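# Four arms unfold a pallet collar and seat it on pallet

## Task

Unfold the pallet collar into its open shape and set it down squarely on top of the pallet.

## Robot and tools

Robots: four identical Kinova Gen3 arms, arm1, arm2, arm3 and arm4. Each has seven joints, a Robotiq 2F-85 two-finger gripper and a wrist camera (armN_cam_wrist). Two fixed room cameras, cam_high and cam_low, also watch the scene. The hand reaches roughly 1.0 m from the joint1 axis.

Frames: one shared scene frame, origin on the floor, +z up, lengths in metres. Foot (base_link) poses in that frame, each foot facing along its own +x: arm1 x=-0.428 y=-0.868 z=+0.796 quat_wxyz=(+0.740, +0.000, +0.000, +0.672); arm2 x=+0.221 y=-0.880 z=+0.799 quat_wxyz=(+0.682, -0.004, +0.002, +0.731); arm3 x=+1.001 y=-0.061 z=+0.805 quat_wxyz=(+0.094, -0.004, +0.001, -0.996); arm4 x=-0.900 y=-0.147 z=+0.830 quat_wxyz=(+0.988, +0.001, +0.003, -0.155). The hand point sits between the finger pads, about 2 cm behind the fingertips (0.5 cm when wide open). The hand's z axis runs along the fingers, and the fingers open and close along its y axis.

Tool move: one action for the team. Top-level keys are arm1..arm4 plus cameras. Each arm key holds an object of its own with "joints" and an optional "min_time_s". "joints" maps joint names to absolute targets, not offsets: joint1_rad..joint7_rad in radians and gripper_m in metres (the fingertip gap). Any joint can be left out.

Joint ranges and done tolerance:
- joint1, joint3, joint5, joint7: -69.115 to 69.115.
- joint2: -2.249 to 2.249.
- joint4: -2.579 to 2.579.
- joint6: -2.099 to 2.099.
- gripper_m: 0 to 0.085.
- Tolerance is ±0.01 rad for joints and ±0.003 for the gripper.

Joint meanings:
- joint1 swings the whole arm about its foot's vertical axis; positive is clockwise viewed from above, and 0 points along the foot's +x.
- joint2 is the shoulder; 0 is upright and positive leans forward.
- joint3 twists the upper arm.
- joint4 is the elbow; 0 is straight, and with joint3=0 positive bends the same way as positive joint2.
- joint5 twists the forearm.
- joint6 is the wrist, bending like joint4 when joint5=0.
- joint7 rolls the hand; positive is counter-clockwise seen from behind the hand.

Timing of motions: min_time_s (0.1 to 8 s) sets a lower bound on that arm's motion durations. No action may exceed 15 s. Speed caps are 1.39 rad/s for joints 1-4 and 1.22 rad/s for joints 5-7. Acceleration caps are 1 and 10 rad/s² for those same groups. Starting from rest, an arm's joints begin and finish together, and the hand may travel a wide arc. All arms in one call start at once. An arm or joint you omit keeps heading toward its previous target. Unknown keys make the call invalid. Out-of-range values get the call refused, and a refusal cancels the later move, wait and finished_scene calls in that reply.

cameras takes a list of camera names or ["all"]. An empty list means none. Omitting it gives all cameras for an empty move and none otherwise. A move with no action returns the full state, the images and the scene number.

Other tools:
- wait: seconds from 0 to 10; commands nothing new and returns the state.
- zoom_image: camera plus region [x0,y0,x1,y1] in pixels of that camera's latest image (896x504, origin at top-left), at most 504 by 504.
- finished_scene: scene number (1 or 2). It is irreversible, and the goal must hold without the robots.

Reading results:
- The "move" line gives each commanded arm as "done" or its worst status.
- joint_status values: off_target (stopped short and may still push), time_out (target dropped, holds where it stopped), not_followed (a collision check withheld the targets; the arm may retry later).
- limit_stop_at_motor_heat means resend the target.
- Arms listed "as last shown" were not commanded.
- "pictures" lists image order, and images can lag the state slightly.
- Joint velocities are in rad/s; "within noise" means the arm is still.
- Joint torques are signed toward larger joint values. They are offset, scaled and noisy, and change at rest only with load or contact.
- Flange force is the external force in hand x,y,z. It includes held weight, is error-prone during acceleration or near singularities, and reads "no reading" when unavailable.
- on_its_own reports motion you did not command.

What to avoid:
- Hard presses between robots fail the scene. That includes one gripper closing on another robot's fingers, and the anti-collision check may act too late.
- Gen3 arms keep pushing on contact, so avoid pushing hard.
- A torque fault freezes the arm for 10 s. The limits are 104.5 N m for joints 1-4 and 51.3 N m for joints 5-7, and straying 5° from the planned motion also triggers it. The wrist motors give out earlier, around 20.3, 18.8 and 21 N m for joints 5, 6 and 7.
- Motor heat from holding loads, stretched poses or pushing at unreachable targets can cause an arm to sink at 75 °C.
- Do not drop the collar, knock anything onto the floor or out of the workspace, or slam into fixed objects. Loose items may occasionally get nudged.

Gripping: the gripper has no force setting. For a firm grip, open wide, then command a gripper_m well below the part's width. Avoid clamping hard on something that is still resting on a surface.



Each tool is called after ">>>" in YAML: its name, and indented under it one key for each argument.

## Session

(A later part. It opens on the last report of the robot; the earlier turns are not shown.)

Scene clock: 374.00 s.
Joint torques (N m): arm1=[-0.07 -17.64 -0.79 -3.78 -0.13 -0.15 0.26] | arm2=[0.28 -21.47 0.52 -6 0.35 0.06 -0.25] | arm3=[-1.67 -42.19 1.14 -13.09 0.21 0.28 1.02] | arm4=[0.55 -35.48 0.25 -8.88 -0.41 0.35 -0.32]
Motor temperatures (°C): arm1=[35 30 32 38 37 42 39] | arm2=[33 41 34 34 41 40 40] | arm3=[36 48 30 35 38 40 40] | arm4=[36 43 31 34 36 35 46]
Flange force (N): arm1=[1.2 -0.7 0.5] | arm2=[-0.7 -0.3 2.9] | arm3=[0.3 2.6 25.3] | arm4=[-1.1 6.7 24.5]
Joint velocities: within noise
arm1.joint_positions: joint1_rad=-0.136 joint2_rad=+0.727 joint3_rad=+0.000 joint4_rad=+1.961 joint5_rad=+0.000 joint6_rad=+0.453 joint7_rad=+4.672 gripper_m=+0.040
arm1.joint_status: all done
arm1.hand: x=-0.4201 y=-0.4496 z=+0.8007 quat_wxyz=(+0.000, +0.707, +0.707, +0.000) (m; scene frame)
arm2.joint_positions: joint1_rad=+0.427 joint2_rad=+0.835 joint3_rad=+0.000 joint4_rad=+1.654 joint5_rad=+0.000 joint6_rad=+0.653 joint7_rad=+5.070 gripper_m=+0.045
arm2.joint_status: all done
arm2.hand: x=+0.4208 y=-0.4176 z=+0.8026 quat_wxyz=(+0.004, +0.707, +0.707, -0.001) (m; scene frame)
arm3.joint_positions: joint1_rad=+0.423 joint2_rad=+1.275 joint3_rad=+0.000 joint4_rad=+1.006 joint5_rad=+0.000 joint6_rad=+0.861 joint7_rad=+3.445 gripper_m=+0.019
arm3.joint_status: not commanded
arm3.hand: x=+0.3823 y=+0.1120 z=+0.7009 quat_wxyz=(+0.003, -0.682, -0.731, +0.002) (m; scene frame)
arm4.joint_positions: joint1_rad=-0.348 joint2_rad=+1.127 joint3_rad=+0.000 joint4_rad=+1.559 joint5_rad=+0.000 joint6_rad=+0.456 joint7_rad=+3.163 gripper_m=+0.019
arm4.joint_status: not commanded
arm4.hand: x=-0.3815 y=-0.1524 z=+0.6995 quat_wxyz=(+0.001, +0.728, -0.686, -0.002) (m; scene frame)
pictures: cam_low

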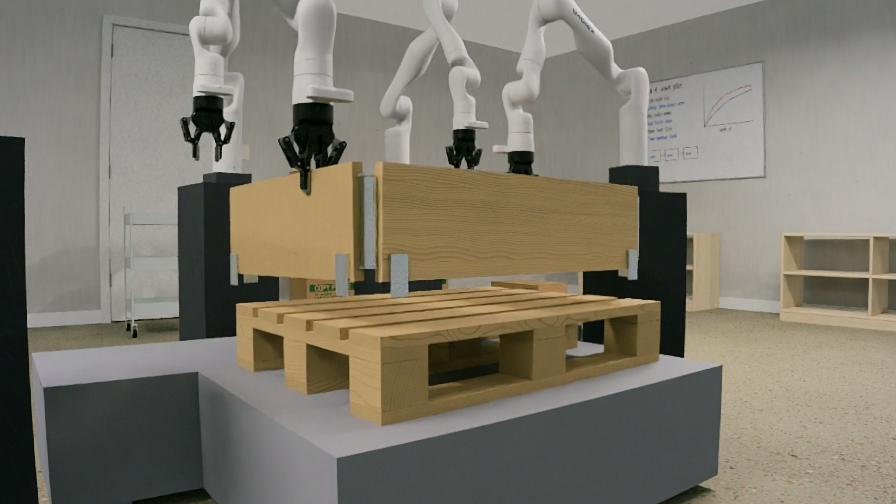

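>>> move:
  arm3: {"joints":{"joint1_rad":0.4620,"joint2_rad":1.3114,"joint4_rad":0.9101,"joint6_rad":0.9201,"joint7_rad":3.4711},"min_time_s":2.5}
  arm4: {"joints":{"joint1_rad":-0.4242,"joint2_rad":1.1159,"joint4_rad":1.5999,"joint6_rad":0.4258,"joint7_rad":3.0744},"min_time_s":2.5}

>>> wait:
  seconds: 0.4
  cameras: ["arm1_cam_wrist","arm2_cam_wrist","cam_low"]

>>> zoom_image:
  camera: "arm1_cam_wrist"
  region: [420, 0, 720, 160]

>>> zoom_image:
  camera: "arm2_cam_wrist"
  region: [150, 0, 450, 160]

Scene clock: 386.53 s.
Joint torques (N m): arm1=[0.02 -17.58 -0.85 -3.68 -0.1 -0.14 0.24] | arm2=[0.33 -21.51 0.56 -6 0.38 0.09 -0.29] | arm3=[-1.05 -43.22 1.47 -13.6 0.1 0.25 0.76] | arm4=[-0.07 -34.5 0.17 -7.87 0.18 0.49 0.25]
Motor temperatures (°C): arm1=[35 31 32 38 37 42 39] | arm2=[33 41 33 34 41 40 40] | arm3=[36 48 30 35 38 40 40] | arm4=[36 44 31 34 36 35 46]
Flange force (N): arm1=[1.5 -0.9 0.3] | arm2=[-0.7 -0.4 3.0] | arm3=[-0.1 1.7 25.5] | arm4=[-0.5 5.3 24.3]
move: arm3 done; arm4 done
Joint velocities: within noise
arm1, arm2: as last shown
arm3.joint_positions: joint1_rad=+0.462 joint2_rad=+1.311 joint3_rad=+0.000 joint4_rad=+0.910 joint5_rad=+0.000 joint6_rad=+0.920 joint7_rad=+3.471 gripper_m=+0.019
arm3.joint_status: all done
arm3.hand: x=+0.3741 y=+0.1401 z=+0.7009 quat_wxyz=(+0.003, -0.687, -0.727, +0.002) (m; scene frame)
arm4.joint_positions: joint1_rad=-0.424 joint2_rad=+1.116 joint3_rad=+0.000 joint4_rad=+1.600 joint5_rad=+0.000 joint6_rad=+0.426 joint7_rad=+3.074 gripper_m=+0.019
arm4.joint_status: all done
arm4.hand: x=-0.3930 y=-0.1141 z=+0.6996 quat_wxyz=(+0.001, +0.723, -0.691, -0.002) (m; scene frame)
pictures: none

Scene clock: 386.93 s.
Joint torques (N m): arm1=[-0.05 -17.54 -0.83 -3.7 -0.11 -0.1 0.28] | arm2=[0.34 -21.53 0.59 -6.01 0.37 0.06 -0.26] | arm3=[-1.08 -43.2 1.61 -13.62 0.12 0.24 0.7] | arm4=[-0.06 -34.51 0.14 -7.84 0.17 0.5 0.23]
Motor temperatures (°C): arm1=[35 31 32 38 37 42 39] | arm2=[33 41 33 34 41 40 40] | arm3=[36 48 30 35 38 40 40] | arm4=[36 44 31 34 36 35 46]
Flange force (N): arm1=[1.3 -0.8 0.3] | arm2=[-0.6 -0.4 3.0] | arm3=[0.0 1.9 25.5] | arm4=[-0.5 5.2 24.4]
Joint velocities: within noise
arm1.joint_positions: joint1_rad=-0.136 joint2_rad=+0.727 joint3_rad=+0.000 joint4_rad=+1.961 joint5_rad=+0.000 joint6_rad=+0.453 joint7_rad=+4.672 gripper_m=+0.040
arm1.joint_status: not commanded
arm1.hand: x=-0.4201 y=-0.4496 z=+0.8007 quat_wxyz=(+0.000, +0.707, +0.707, +0.000) (m; scene frame)
arm2.joint_positions: joint1_rad=+0.427 joint2_rad=+0.835 joint3_rad=+0.000 joint4_rad=+1.654 joint5_rad=+0.000 joint6_rad=+0.653 joint7_rad=+5.070 gripper_m=+0.045
arm2.joint_status: not commanded
arm2.hand: x=+0.4208 y=-0.4176 z=+0.8026 quat_wxyz=(+0.004, +0.707, +0.707, -0.001) (m; scene frame)
arm3.joint_positions: joint1_rad=+0.462 joint2_rad=+1.311 joint3_rad=+0.000 joint4_rad=+0.910 joint5_rad=+0.000 joint6_rad=+0.920 joint7_rad=+3.471 gripper_m=+0.019
arm3.joint_status: all done
arm3.hand: x=+0.3741 y=+0.1401 z=+0.7009 quat_wxyz=(+0.003, -0.687, -0.727, +0.002) (m; scene frame)
arm4.joint_positions: joint1_rad=-0.424 joint2_rad=+1.116 joint3_rad=+0.000 joint4_rad=+1.600 joint5_rad=+0.000 joint6_rad=+0.426 joint7_rad=+3.074 gripper_m=+0.019
arm4.joint_status: all done
arm4.hand: x=-0.3930 y=-0.1141 z=+0.6996 quat_wxyz=(+0.001, +0.723, -0.691, -0.002) (m; scene frame)
wait: 0.40 s; at rest by 0.27 s
pictures: arm1_cam_wrist, arm2_cam_wrist, cam_low

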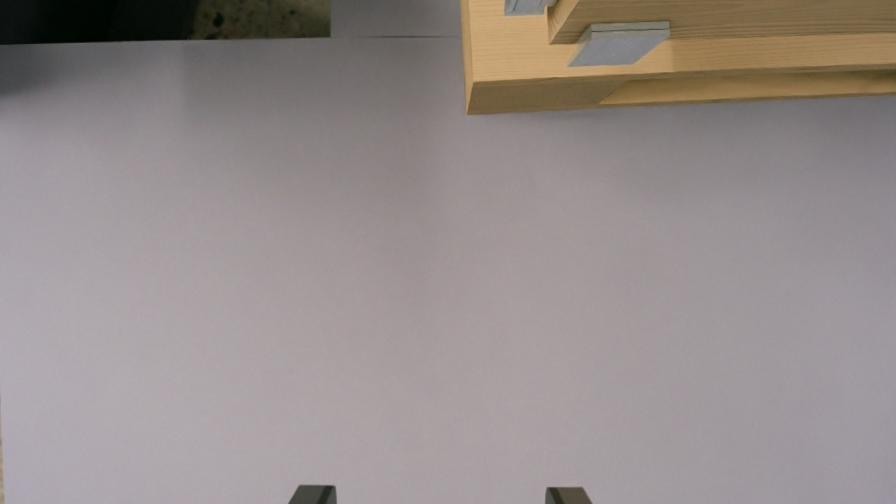

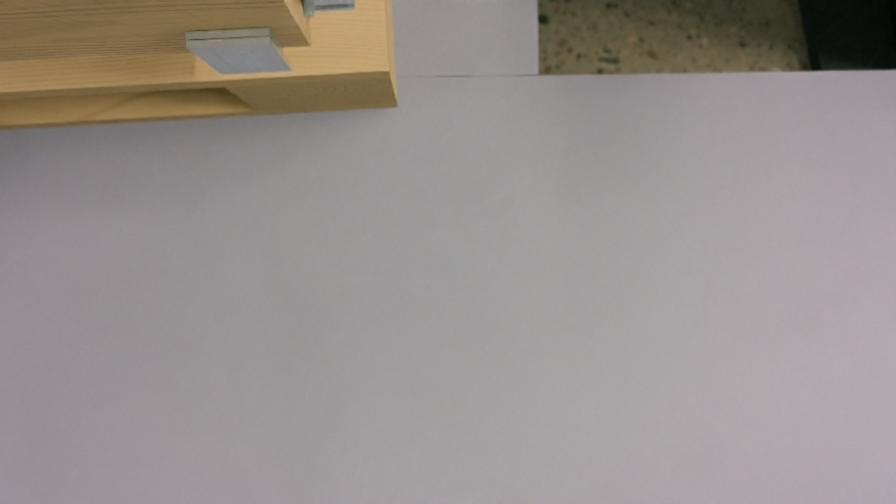

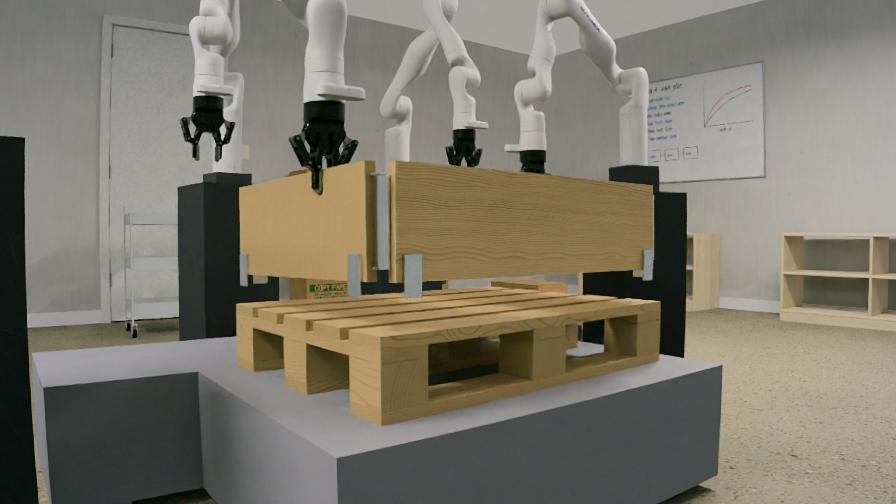

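Scaled by 1.680 from the camera's 896x504 image, which has a finer 1280x720 frame.

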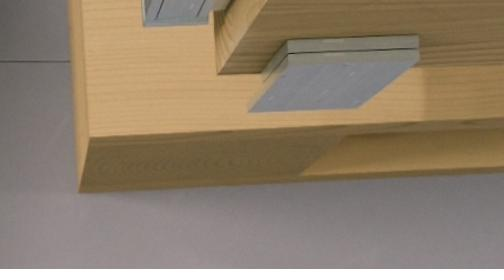

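Scaled by 1.680 from the camera's 896x504 image, which has a finer 1280x720 frame.

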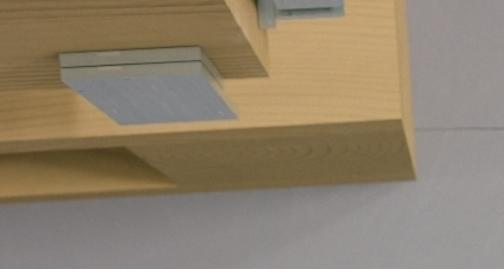

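>>> move:
  arm1: {"joints":{"joint1_rad":-0.2661,"joint2_rad":0.8495,"joint4_rad":1.6222,"joint6_rad":0.6699,"joint7_rad":4.5424},"min_time_s":2}
  arm2: {"joints":{"joint1_rad":0.4432,"joint2_rad":0.9816,"joint4_rad":1.2816,"joint6_rad":0.8784,"joint7_rad":5.0862},"min_time_s":2}
  cameras: ["arm1_cam_wrist","arm2_cam_wrist"]

>>> zoom_image:
  camera: "arm1_cam_wrist"
  region: [400, 0, 800, 300]

>>> zoom_image:
  camera: "arm2_cam_wrist"
  region: [100, 0, 500, 300]

Scene clock: 394.87 s.
Joint torques (N m): arm1=[-0.12 -21 -0.75 -5.33 -0.1 -0.19 0.24] | arm2=[0.3 -24.97 0.64 -7.57 0.38 0.01 -0.24] | arm3=[-1.04 -43.16 1.53 -13.54 0.03 0.21 0.72] | arm4=[-0.07 -34.52 0.12 -7.87 0.17 0.49 0.22]
Motor temperatures (°C): arm1=[35 31 32 38 37 42 39] | arm2=[33 41 33 34 41 40 40] | arm3=[36 49 30 35 38 40 40] | arm4=[36 44 31 34 36 35 46]
Flange force (N): arm1=[1.8 -0.7 0.2] | arm2=[-0.6 -0.2 2.8] | arm3=[0.1 1.4 25.4] | arm4=[-0.5 5.3 24.3]
move: arm1 done; arm2 done
Joint velocities: within noise
arm1.joint_positions: joint1_rad=-0.266 joint2_rad=+0.850 joint3_rad=+0.000 joint4_rad=+1.622 joint5_rad=+0.000 joint6_rad=+0.670 joint7_rad=+4.542 gripper_m=+0.040
arm1.joint_status: all done
arm1.hand: x=-0.4900 y=-0.3596 z=+0.8004 quat_wxyz=(+0.000, +0.707, +0.707, +0.000) (m; scene frame)
arm2.joint_positions: joint1_rad=+0.443 joint2_rad=+0.982 joint3_rad=+0.000 joint4_rad=+1.282 joint5_rad=+0.000 joint6_rad=+0.878 joint7_rad=+5.086 gripper_m=+0.045
arm2.joint_status: all done
arm2.hand: x=+0.4608 y=-0.3380 z=+0.8024 quat_wxyz=(+0.004, +0.707, +0.707, -0.001) (m; scene frame)
arm3, arm4: as last shown
pictures: arm1_cam_wrist, arm2_cam_wrist

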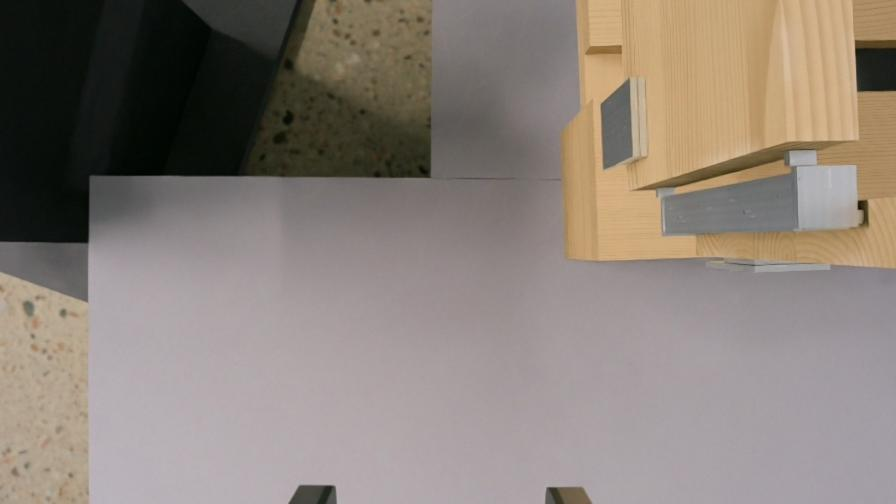

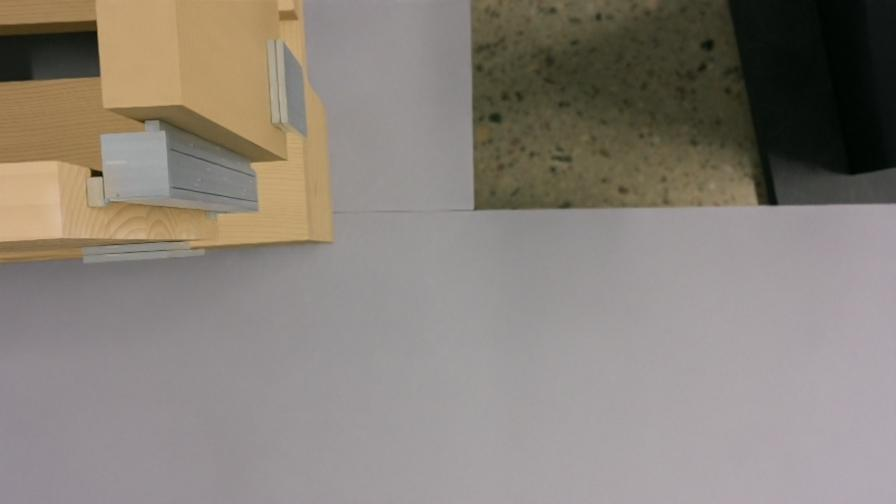

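Scaled by 1.260 from the camera's 896x504 image, which has a finer 1280x720 frame.

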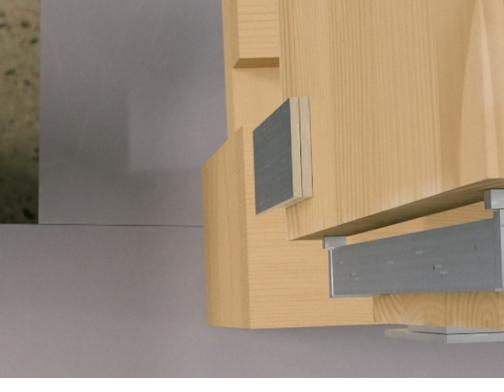

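Scaled by 1.260 from the camera's 896x504 image, which has a finer 1280x720 frame.

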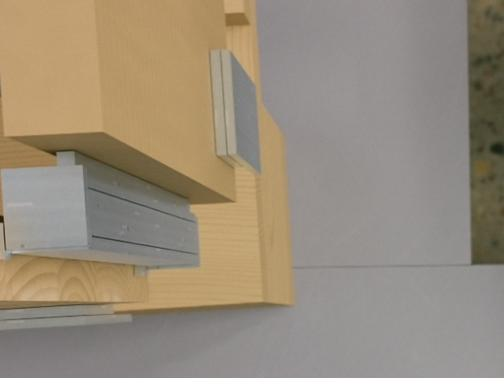

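>>> zoom_image:
  camera: "arm1_cam_wrist"
  region: [550, 60, 700, 280]

>>> zoom_image:
  camera: "arm1_cam_wrist"
  region: [680, 200, 880, 290]

>>> zoom_image:
  camera: "arm2_cam_wrist"
  region: [240, 10, 360, 260]

>>> zoom_image:
  camera: "arm2_cam_wrist"
  region: [60, 210, 260, 290]

Scaled by 2.291 from the camera's 896x504 image, which has a finer 1280x720 frame.

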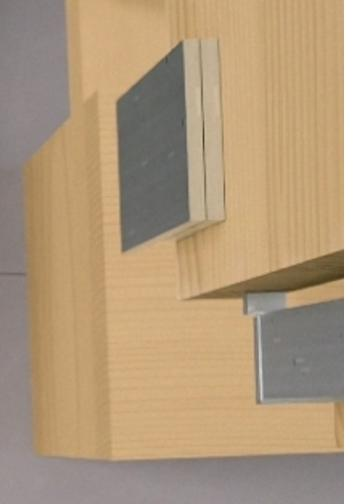

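Scaled by 2.520 from the camera's 896x504 image, which has a finer 1280x720 frame.

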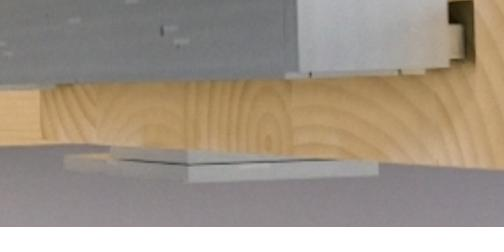

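Scaled by 2.016 from the camera's 896x504 image, which has a finer 1280x720 frame.

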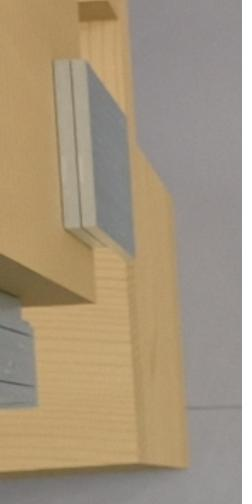

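Scaled by 2.520 from the camera's 896x504 image, which has a finer 1280x720 frame.

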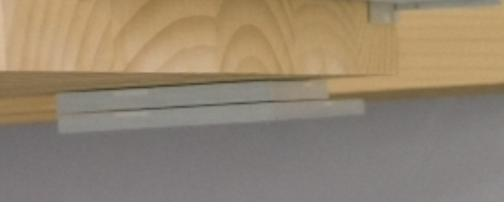

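>>> move:
  arm3: {"joints":{"joint1_rad":0.4581,"joint2_rad":1.4003,"joint4_rad":0.8573,"joint6_rad":0.8840,"joint7_rad":3.4672},"min_time_s":3}
  arm4: {"joints":{"joint1_rad":-0.4202,"joint2_rad":1.2119,"joint4_rad":1.5653,"joint6_rad":0.3644,"joint7_rad":3.0784},"min_time_s":3}

>>> wait:
  seconds: 0.4
  cameras: ["arm1_cam_wrist","arm2_cam_wrist","cam_low"]

>>> zoom_image:
  camera: "arm1_cam_wrist"
  region: [540, 60, 860, 290]

>>> zoom_image:
  camera: "arm2_cam_wrist"
  region: [60, 20, 360, 270]

>>> zoom_image:
  camera: "cam_low"
  region: [210, 250, 470, 430]

>>> zoom_image:
  camera: "cam_low"
  region: [580, 240, 700, 380]

Scene clock: 412.13 s.
Joint torques (N m): arm1=[-0.06 -21.03 -0.77 -5.31 -0.08 -0.24 0.28] | arm2=[0.36 -25.01 0.59 -7.58 0.38 -0.02 -0.24] | arm3=[-1.23 -42.52 1.65 -12.68 0.48 0.61 1.09] | arm4=[0.25 -34.82 0.21 -6.76 -0.12 0.46 -0.06]
Motor temperatures (°C): arm1=[35 31 32 38 37 42 39] | arm2=[33 41 33 34 41 40 40] | arm3=[36 49 30 36 38 40 40] | arm4=[36 45 31 34 36 35 46]
Flange force (N): arm1=[2.0 -0.9 0.2] | arm2=[-0.5 -0.3 2.8] | arm3=[-0.4 1.9 24.5] | arm4=[-0.6 4.6 24.2]
move: arm3 done; arm4 done
Joint velocities: within noise
arm1, arm2: as last shown
arm3.joint_positions: joint1_rad=+0.458 joint2_rad=+1.400 joint3_rad=+0.000 joint4_rad=+0.857 joint5_rad=+0.000 joint6_rad=+0.884 joint7_rad=+3.467 gripper_m=+0.019
arm3.joint_status: all done
arm3.hand: x=+0.3721 y=+0.1380 z=+0.6554 quat_wxyz=(+0.003, -0.687, -0.727, +0.002) (m; scene frame)
arm4.joint_positions: joint1_rad=-0.420 joint2_rad=+1.212 joint3_rad=+0.000 joint4_rad=+1.565 joint5_rad=+0.000 joint6_rad=+0.364 joint7_rad=+3.078 gripper_m=+0.019
arm4.joint_status: all done
arm4.hand: x=-0.3949 y=-0.1163 z=+0.6551 quat_wxyz=(+0.001, +0.723, -0.691, -0.002) (m; scene frame)
pictures: none

Scene clock: 412.53 s.
Joint torques (N m): arm1=[-0.09 -20.99 -0.73 -5.44 -0.08 -0.2 0.26] | arm2=[0.33 -24.97 0.58 -7.57 0.39 0.01 -0.28] | arm3=[-1.19 -42.53 1.65 -12.6 0.44 0.52 1.06] | arm4=[0.26 -34.81 0.21 -6.77 -0.13 0.45 -0.06]
Motor temperatures (°C): arm1=[35 31 32 38 37 42 39] | arm2=[33 41 33 34 41 40 40] | arm3=[36 49 30 36 38 40 40] | arm4=[36 45 31 34 36 35 46]
Flange force (N): arm1=[1.4 -0.7 0.2] | arm2=[-0.6 -0.2 2.8] | arm3=[-0.1 1.0 24.6] | arm4=[-0.6 4.6 24.2]
Joint velocities: within noise
arm1.joint_positions: joint1_rad=-0.266 joint2_rad=+0.850 joint3_rad=+0.000 joint4_rad=+1.622 joint5_rad=+0.000 joint6_rad=+0.670 joint7_rad=+4.542 gripper_m=+0.040
arm1.joint_status: not commanded
arm1.hand: x=-0.4900 y=-0.3596 z=+0.8004 quat_wxyz=(+0.000, +0.707, +0.707, +0.000) (m; scene frame)
arm2.joint_positions: joint1_rad=+0.443 joint2_rad=+0.982 joint3_rad=+0.000 joint4_rad=+1.282 joint5_rad=+0.000 joint6_rad=+0.878 joint7_rad=+5.086 gripper_m=+0.045
arm2.joint_status: not commanded
arm2.hand: x=+0.4608 y=-0.3380 z=+0.8024 quat_wxyz=(+0.004, +0.707, +0.707, -0.001) (m; scene frame)
arm3.joint_positions: joint1_rad=+0.458 joint2_rad=+1.400 joint3_rad=+0.000 joint4_rad=+0.857 joint5_rad=+0.000 joint6_rad=+0.884 joint7_rad=+3.467 gripper_m=+0.019
arm3.joint_status: all done
arm3.hand: x=+0.3721 y=+0.1380 z=+0.6554 quat_wxyz=(+0.003, -0.687, -0.727, +0.002) (m; scene frame)
arm4.joint_positions: joint1_rad=-0.420 joint2_rad=+1.212 joint3_rad=+0.000 joint4_rad=+1.565 joint5_rad=+0.000 joint6_rad=+0.364 joint7_rad=+3.078 gripper_m=+0.019
arm4.joint_status: all done
arm4.hand: x=-0.3949 y=-0.1163 z=+0.6551 quat_wxyz=(+0.001, +0.723, -0.691, -0.002) (m; scene frame)
wait: 0.40 s; at rest by 0.27 s
pictures: arm1_cam_wrist, arm2_cam_wrist, cam_low

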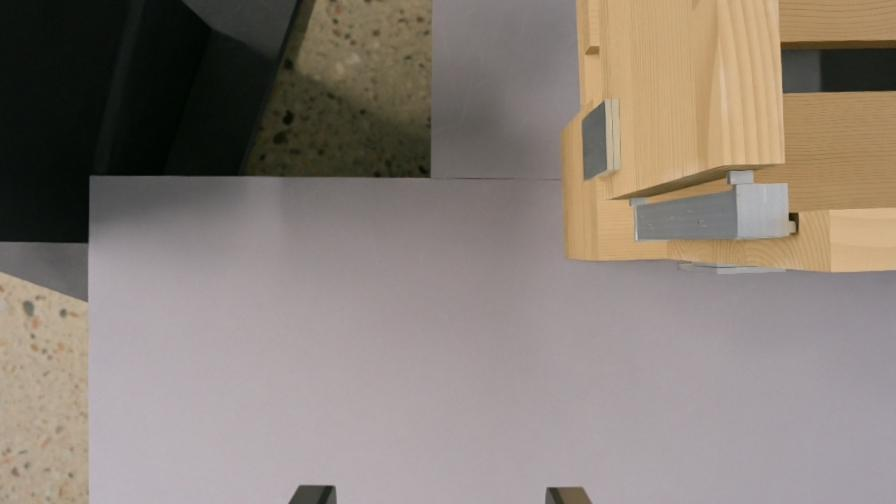

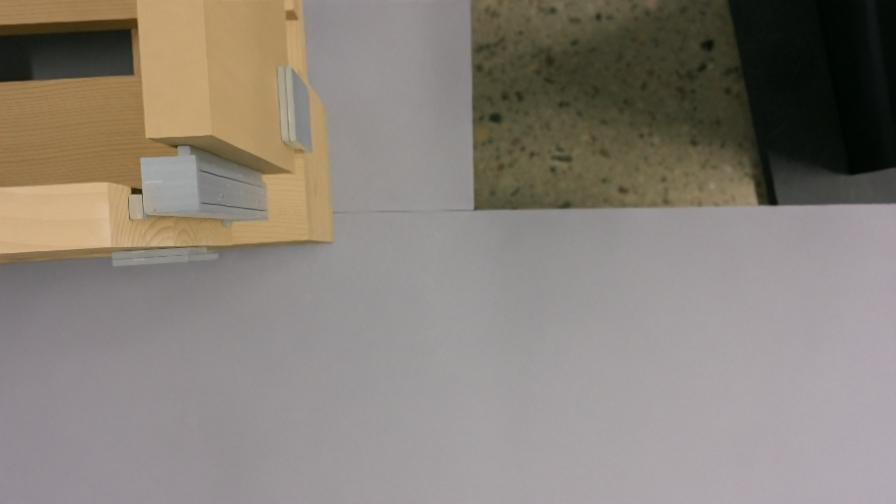

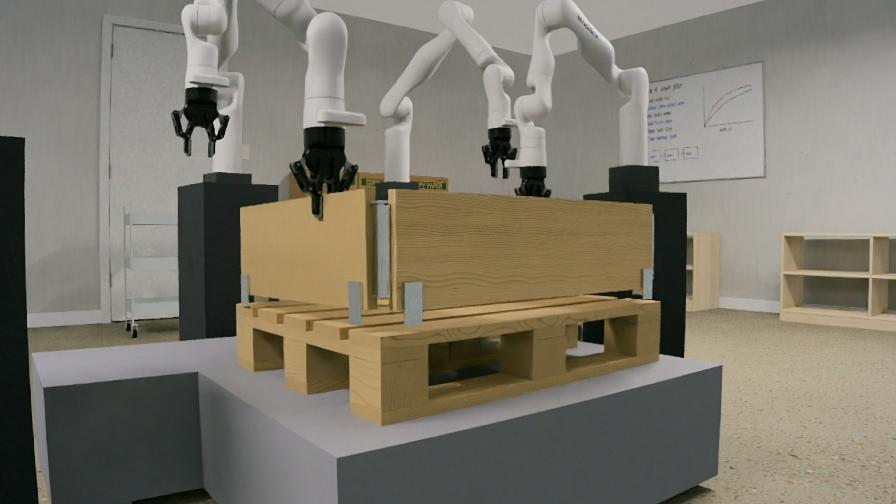

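Scaled by 1.575 from the camera's 896x504 image, which has a finer 1280x720 frame.

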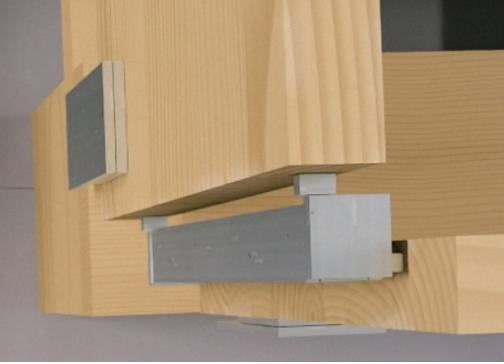

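Scaled by 1.680 from the camera's 896x504 image, which has a finer 1280x720 frame.

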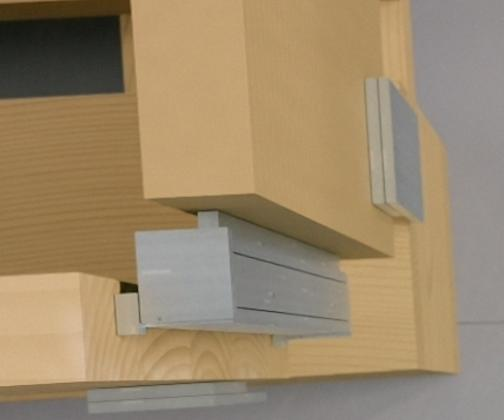

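Scaled by 1.938 from the camera's 896x504 image, which has a finer 1280x720 frame.

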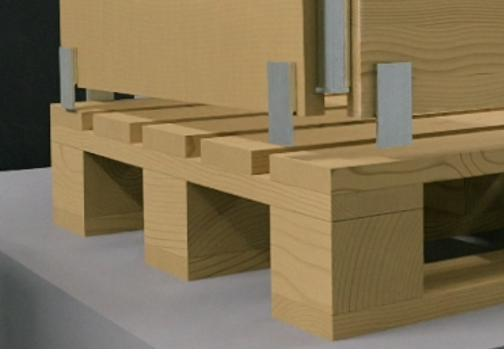

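Scaled by 3.600 from the camera's 896x504 image, which has a finer 1280x720 frame.

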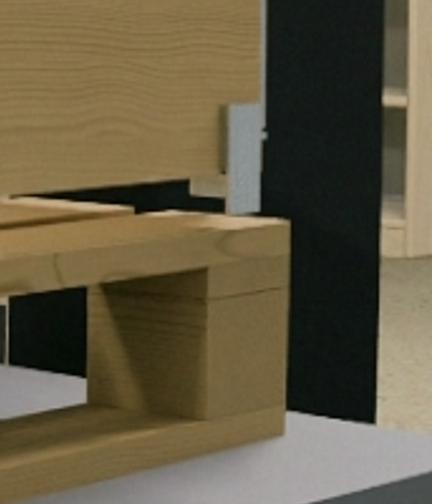

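>>> move:
  arm3: {"joints":{"joint1_rad":0.4582,"joint2_rad":1.4131,"joint4_rad":0.8470,"joint6_rad":0.8815,"joint7_rad":3.4703},"min_time_s":1.5}
  arm4: {"joints":{"joint1_rad":-0.4158,"joint2_rad":1.2254,"joint4_rad":1.5579,"joint6_rad":0.3583,"joint7_rad":3.0858},"min_time_s":1.5}

>>> wait:
  seconds: 0.4
  cameras: ["arm1_cam_wrist","arm2_cam_wrist","cam_low"]

>>> zoom_image:
  camera: "cam_low"
  region: [310, 270, 450, 370]

>>> zoom_image:
  camera: "cam_low"
  region: [225, 260, 305, 330]

>>> zoom_image:
  camera: "cam_low"
  region: [600, 260, 680, 330]

Scene clock: 426.50 s.
Joint torques (N m): arm1=[-0.08 -21 -0.73 -5.43 -0.08 -0.17 0.28] | arm2=[0.35 -24.99 0.64 -7.61 0.38 0.03 -0.29] | arm3=[-1.37 -42.59 1.75 -12.66 0.58 0.63 1.19] | arm4=[0.54 -34.87 0.33 -6.72 -0.37 0.45 -0.3]
Motor temperatures (°C): arm1=[35 31 32 38 37 42 39] | arm2=[33 41 33 34 41 40 40] | arm3=[36 50 30 36 38 40 40] | arm4=[36 45 31 34 36 35 46]
Flange force (N): arm1=[1.3 -0.8 0.3] | arm2=[-0.8 -0.3 2.9] | arm3=[-0.3 1.9 24.6] | arm4=[-0.6 4.7 24.1]
move: arm3 done; arm4 done
Joint velocities: within noise
arm1, arm2: as last shown
arm3.joint_positions: joint1_rad=+0.458 joint2_rad=+1.413 joint3_rad=+0.000 joint4_rad=+0.847 joint5_rad=+0.000 joint6_rad=+0.881 joint7_rad=+3.470 gripper_m=+0.019
arm3.joint_status: all done
arm3.hand: x=+0.3717 y=+0.1382 z=+0.6495 quat_wxyz=(+0.003, -0.686, -0.728, +0.002) (m; scene frame)
arm4.joint_positions: joint1_rad=-0.416 joint2_rad=+1.225 joint3_rad=+0.000 joint4_rad=+1.558 joint5_rad=+0.000 joint6_rad=+0.358 joint7_rad=+3.086 gripper_m=+0.019
arm4.joint_status: all done
arm4.hand: x=-0.3946 y=-0.1185 z=+0.6490 quat_wxyz=(+0.001, +0.724, -0.690, -0.002) (m; scene frame)
pictures: none

Scene clock: 426.90 s.
Joint torques (N m): arm1=[-0.1 -21.04 -0.8 -5.41 -0.09 -0.19 0.26] | arm2=[0.32 -25.01 0.6 -7.62 0.36 0 -0.26] | arm3=[-1.35 -42.49 1.7 -12.65 0.54 0.62 1.24] | arm4=[0.53 -34.87 0.32 -6.73 -0.36 0.44 -0.29]
Motor temperatures (°C): arm1=[35 31 32 38 37 42 39] | arm2=[33 41 33 34 41 40 40] | arm3=[36 50 30 36 38 40 40] | arm4=[36 45 31 34 36 35 46]
Flange force (N): arm1=[1.5 -0.7 0.4] | arm2=[-0.7 -0.3 2.9] | arm3=[-0.5 2.1 24.4] | arm4=[-0.7 4.8 24.1]
Joint velocities: within noise
arm1.joint_positions: joint1_rad=-0.266 joint2_rad=+0.850 joint3_rad=+0.000 joint4_rad=+1.622 joint5_rad=+0.000 joint6_rad=+0.670 joint7_rad=+4.542 gripper_m=+0.040
arm1.joint_status: not commanded
arm1.hand: x=-0.4900 y=-0.3596 z=+0.8004 quat_wxyz=(+0.000, +0.707, +0.707, +0.000) (m; scene frame)
arm2.joint_positions: joint1_rad=+0.443 joint2_rad=+0.982 joint3_rad=+0.000 joint4_rad=+1.282 joint5_rad=+0.000 joint6_rad=+0.878 joint7_rad=+5.086 gripper_m=+0.045
arm2.joint_status: not commanded
arm2.hand: x=+0.4608 y=-0.3380 z=+0.8024 quat_wxyz=(+0.004, +0.707, +0.707, -0.001) (m; scene frame)
arm3.joint_positions: joint1_rad=+0.458 joint2_rad=+1.413 joint3_rad=+0.000 joint4_rad=+0.847 joint5_rad=+0.000 joint6_rad=+0.881 joint7_rad=+3.470 gripper_m=+0.019
arm3.joint_status: all done
arm3.hand: x=+0.3717 y=+0.1382 z=+0.6495 quat_wxyz=(+0.003, -0.686, -0.728, +0.002) (m; scene frame)
arm4.joint_positions: joint1_rad=-0.416 joint2_rad=+1.225 joint3_rad=+0.000 joint4_rad=+1.558 joint5_rad=+0.000 joint6_rad=+0.358 joint7_rad=+3.086 gripper_m=+0.019
arm4.joint_status: all done
arm4.hand: x=-0.3946 y=-0.1185 z=+0.6490 quat_wxyz=(+0.001, +0.724, -0.690, -0.002) (m; scene frame)
wait: 0.40 s; at rest by 0.27 s
pictures: arm1_cam_wrist, arm2_cam_wrist, cam_low

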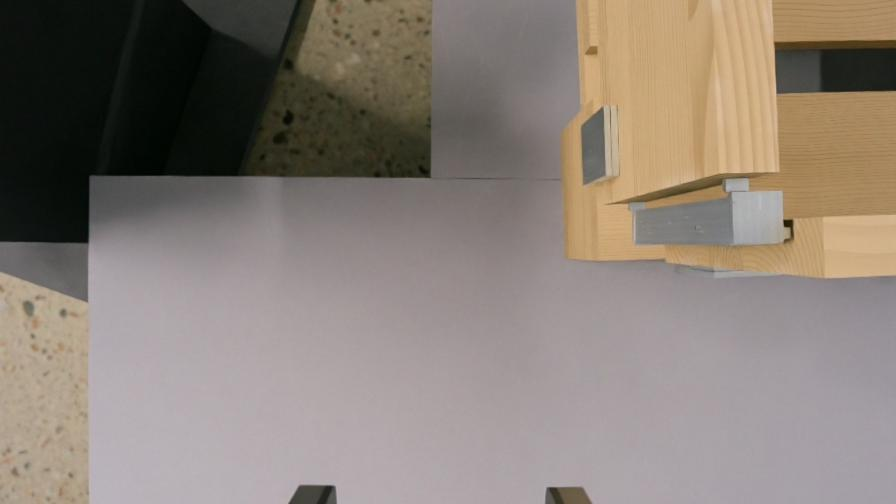

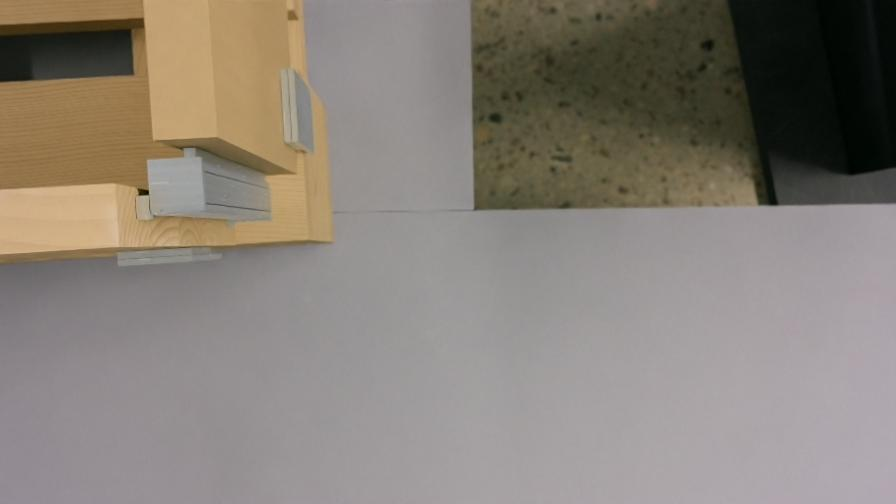

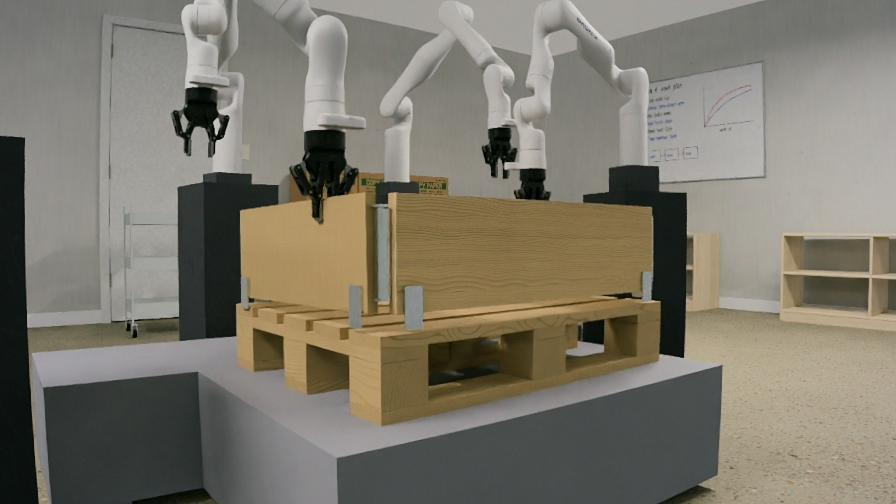

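Scaled by 3.600 from the camera's 896x504 image, which has a finer 1280x720 frame.

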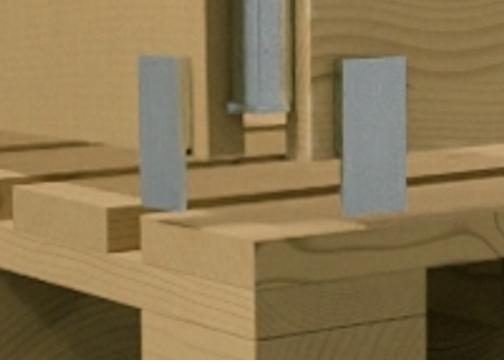

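Scaled by 6.300 from the camera's 896x504 image, which has a finer 1280x720 frame.

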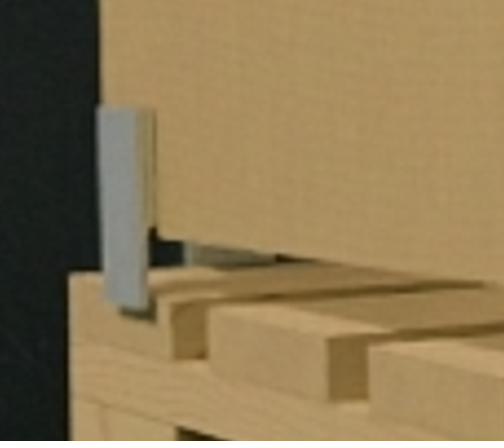

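Scaled by 6.300 from the camera's 896x504 image, which has a finer 1280x720 frame.

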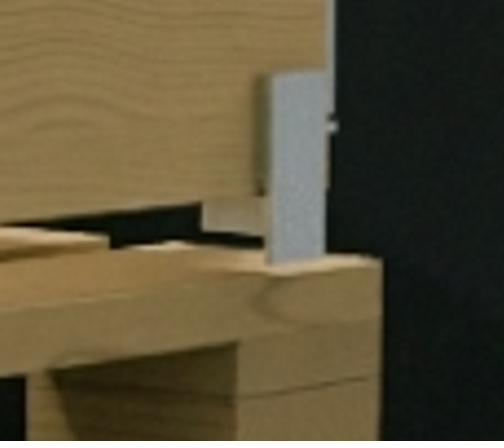

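>>> zoom_image:
  camera: "arm1_cam_wrist"
  region: [560, 80, 800, 290]

>>> zoom_image:
  camera: "arm2_cam_wrist"
  region: [100, 50, 340, 270]

Scaled by 2.100 from the camera's 896x504 image, which has a finer 1280x720 frame.

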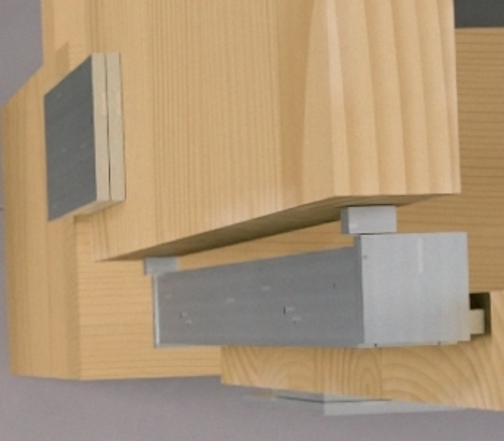

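Scaled by 2.100 from the camera's 896x504 image, which has a finer 1280x720 frame.

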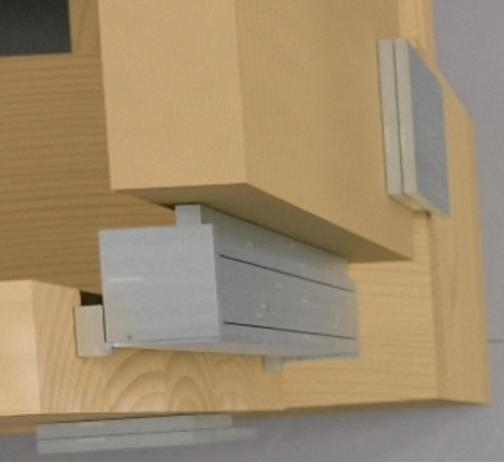

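>>> move:
  arm3: {"joints":{"joint1_rad":0.4588,"joint2_rad":1.4279,"joint4_rad":0.8440,"joint6_rad":0.8697,"joint7_rad":3.4709},"min_time_s":1.5}
  arm4: {"joints":{"joint1_rad":-0.4155,"joint2_rad":1.2466,"joint4_rad":1.5415,"joint6_rad":0.3535,"joint7_rad":3.0861},"min_time_s":1.5}

>>> wait:
  seconds: 0.4
  cameras: ["arm1_cam_wrist","arm2_cam_wrist","cam_low"]

>>> zoom_image:
  camera: "cam_low"
  region: [310, 270, 450, 370]

>>> zoom_image:
  camera: "cam_low"
  region: [600, 260, 680, 330]

Scene clock: 437.57 s.
Joint torques (N m): arm1=[0 -21.02 -0.73 -5.33 -0.05 -0.14 0.25] | arm2=[0.32 -24.98 0.61 -7.59 0.37 0 -0.25] | arm3=[-1.47 -42.39 1.73 -12.49 0.59 0.62 1.24] | arm4=[0.54 -35 0.3 -6.67 -0.35 0.45 -0.3]
Motor temperatures (°C): arm1=[35 31 32 38 37 42 39] | arm2=[33 41 33 34 41 40 40] | arm3=[36 50 30 36 38 40 40] | arm4=[36 45 31 34 36 35 46]
Flange force (N): arm1=[1.7 -0.9 0.4] | arm2=[-0.7 -0.3 2.8] | arm3=[-0.3 2.0 24.3] | arm4=[-0.7 4.9 24.0]
move: arm3 done; arm4 done
Joint velocities: within noise
arm1, arm2: as last shown
arm3.joint_positions: joint1_rad=+0.459 joint2_rad=+1.428 joint3_rad=+0.000 joint4_rad=+0.844 joint5_rad=+0.000 joint6_rad=+0.870 joint7_rad=+3.471 gripper_m=+0.019
arm3.joint_status: all done
arm3.hand: x=+0.3731 y=+0.1382 z=+0.6405 quat_wxyz=(+0.003, -0.686, -0.728, +0.002) (m; scene frame)
arm4.joint_positions: joint1_rad=-0.416 joint2_rad=+1.247 joint3_rad=+0.000 joint4_rad=+1.541 joint5_rad=+0.000 joint6_rad=+0.353 joint7_rad=+3.086 gripper_m=+0.019
arm4.joint_status: all done
arm4.hand: x=-0.3932 y=-0.1184 z=+0.6401 quat_wxyz=(+0.001, +0.724, -0.689, -0.002) (m; scene frame)
pictures: none

Scene clock: 437.97 s.
Joint torques (N m): arm1=[-0.06 -21.03 -0.72 -5.39 -0.14 -0.21 0.22] | arm2=[0.36 -24.96 0.6 -7.59 0.39 0.02 -0.27] | arm3=[-1.45 -42.52 1.76 -12.5 0.57 0.6 1.26] | arm4=[0.58 -34.97 0.33 -6.63 -0.37 0.44 -0.31]
Motor temperatures (°C): arm1=[35 31 32 38 37 42 39] | arm2=[33 41 33 34 41 40 40] | arm3=[36 50 30 36 38 40 40] | arm4=[36 45 31 34 36 35 46]
Flange force (N): arm1=[1.7 -0.7 0.3] | arm2=[-0.7 -0.4 2.8] | arm3=[-0.2 1.7 24.5] | arm4=[-0.7 4.8 23.9]
Joint velocities: within noise
arm1.joint_positions: joint1_rad=-0.266 joint2_rad=+0.850 joint3_rad=+0.000 joint4_rad=+1.622 joint5_rad=+0.000 joint6_rad=+0.670 joint7_rad=+4.542 gripper_m=+0.040
arm1.joint_status: not commanded
arm1.hand: x=-0.4900 y=-0.3596 z=+0.8004 quat_wxyz=(+0.000, +0.707, +0.707, +0.000) (m; scene frame)
arm2.joint_positions: joint1_rad=+0.443 joint2_rad=+0.982 joint3_rad=+0.000 joint4_rad=+1.282 joint5_rad=+0.000 joint6_rad=+0.878 joint7_rad=+5.086 gripper_m=+0.045
arm2.joint_status: not commanded
arm2.hand: x=+0.4608 y=-0.3380 z=+0.8024 quat_wxyz=(+0.004, +0.707, +0.707, -0.001) (m; scene frame)
arm3.joint_positions: joint1_rad=+0.459 joint2_rad=+1.428 joint3_rad=+0.000 joint4_rad=+0.844 joint5_rad=+0.000 joint6_rad=+0.870 joint7_rad=+3.471 gripper_m=+0.019
arm3.joint_status: all done
arm3.hand: x=+0.3731 y=+0.1382 z=+0.6405 quat_wxyz=(+0.003, -0.686, -0.728, +0.002) (m; scene frame)
arm4.joint_positions: joint1_rad=-0.416 joint2_rad=+1.247 joint3_rad=+0.000 joint4_rad=+1.541 joint5_rad=+0.000 joint6_rad=+0.353 joint7_rad=+3.086 gripper_m=+0.019
arm4.joint_status: all done
arm4.hand: x=-0.3932 y=-0.1184 z=+0.6401 quat_wxyz=(+0.001, +0.724, -0.689, -0.002) (m; scene frame)
wait: 0.40 s; at rest by 0.27 s
pictures: arm1_cam_wrist, arm2_cam_wrist, cam_low

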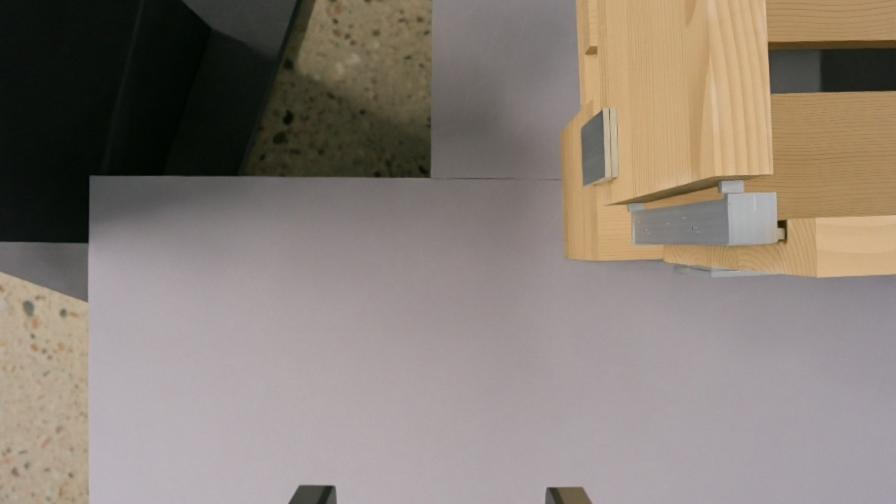

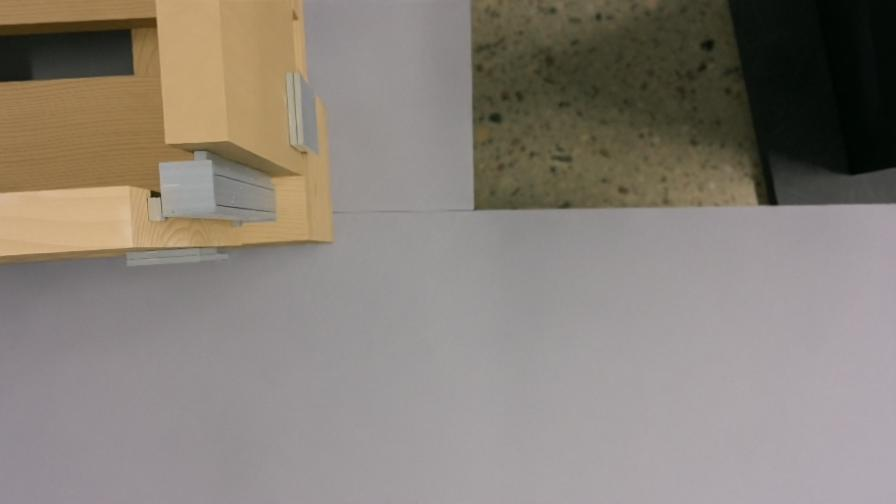

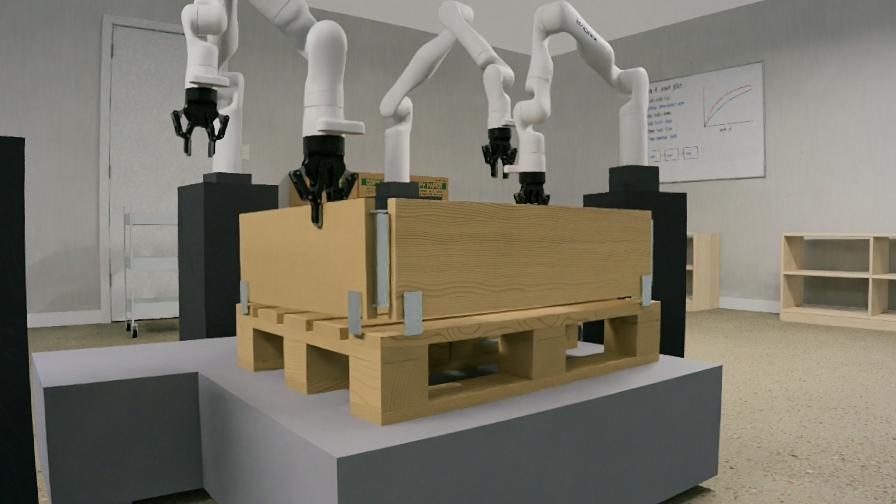

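Scaled by 3.600 from the camera's 896x504 image, which has a finer 1280x720 frame.

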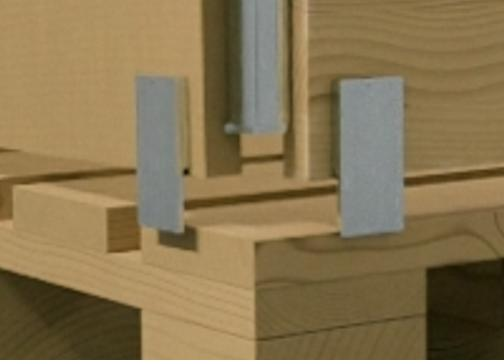

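Scaled by 6.300 from the camera's 896x504 image, which has a finer 1280x720 frame.

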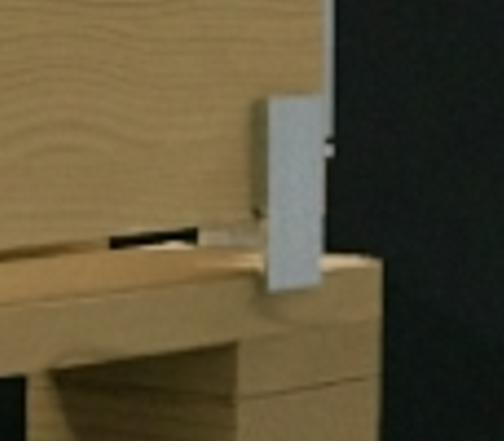

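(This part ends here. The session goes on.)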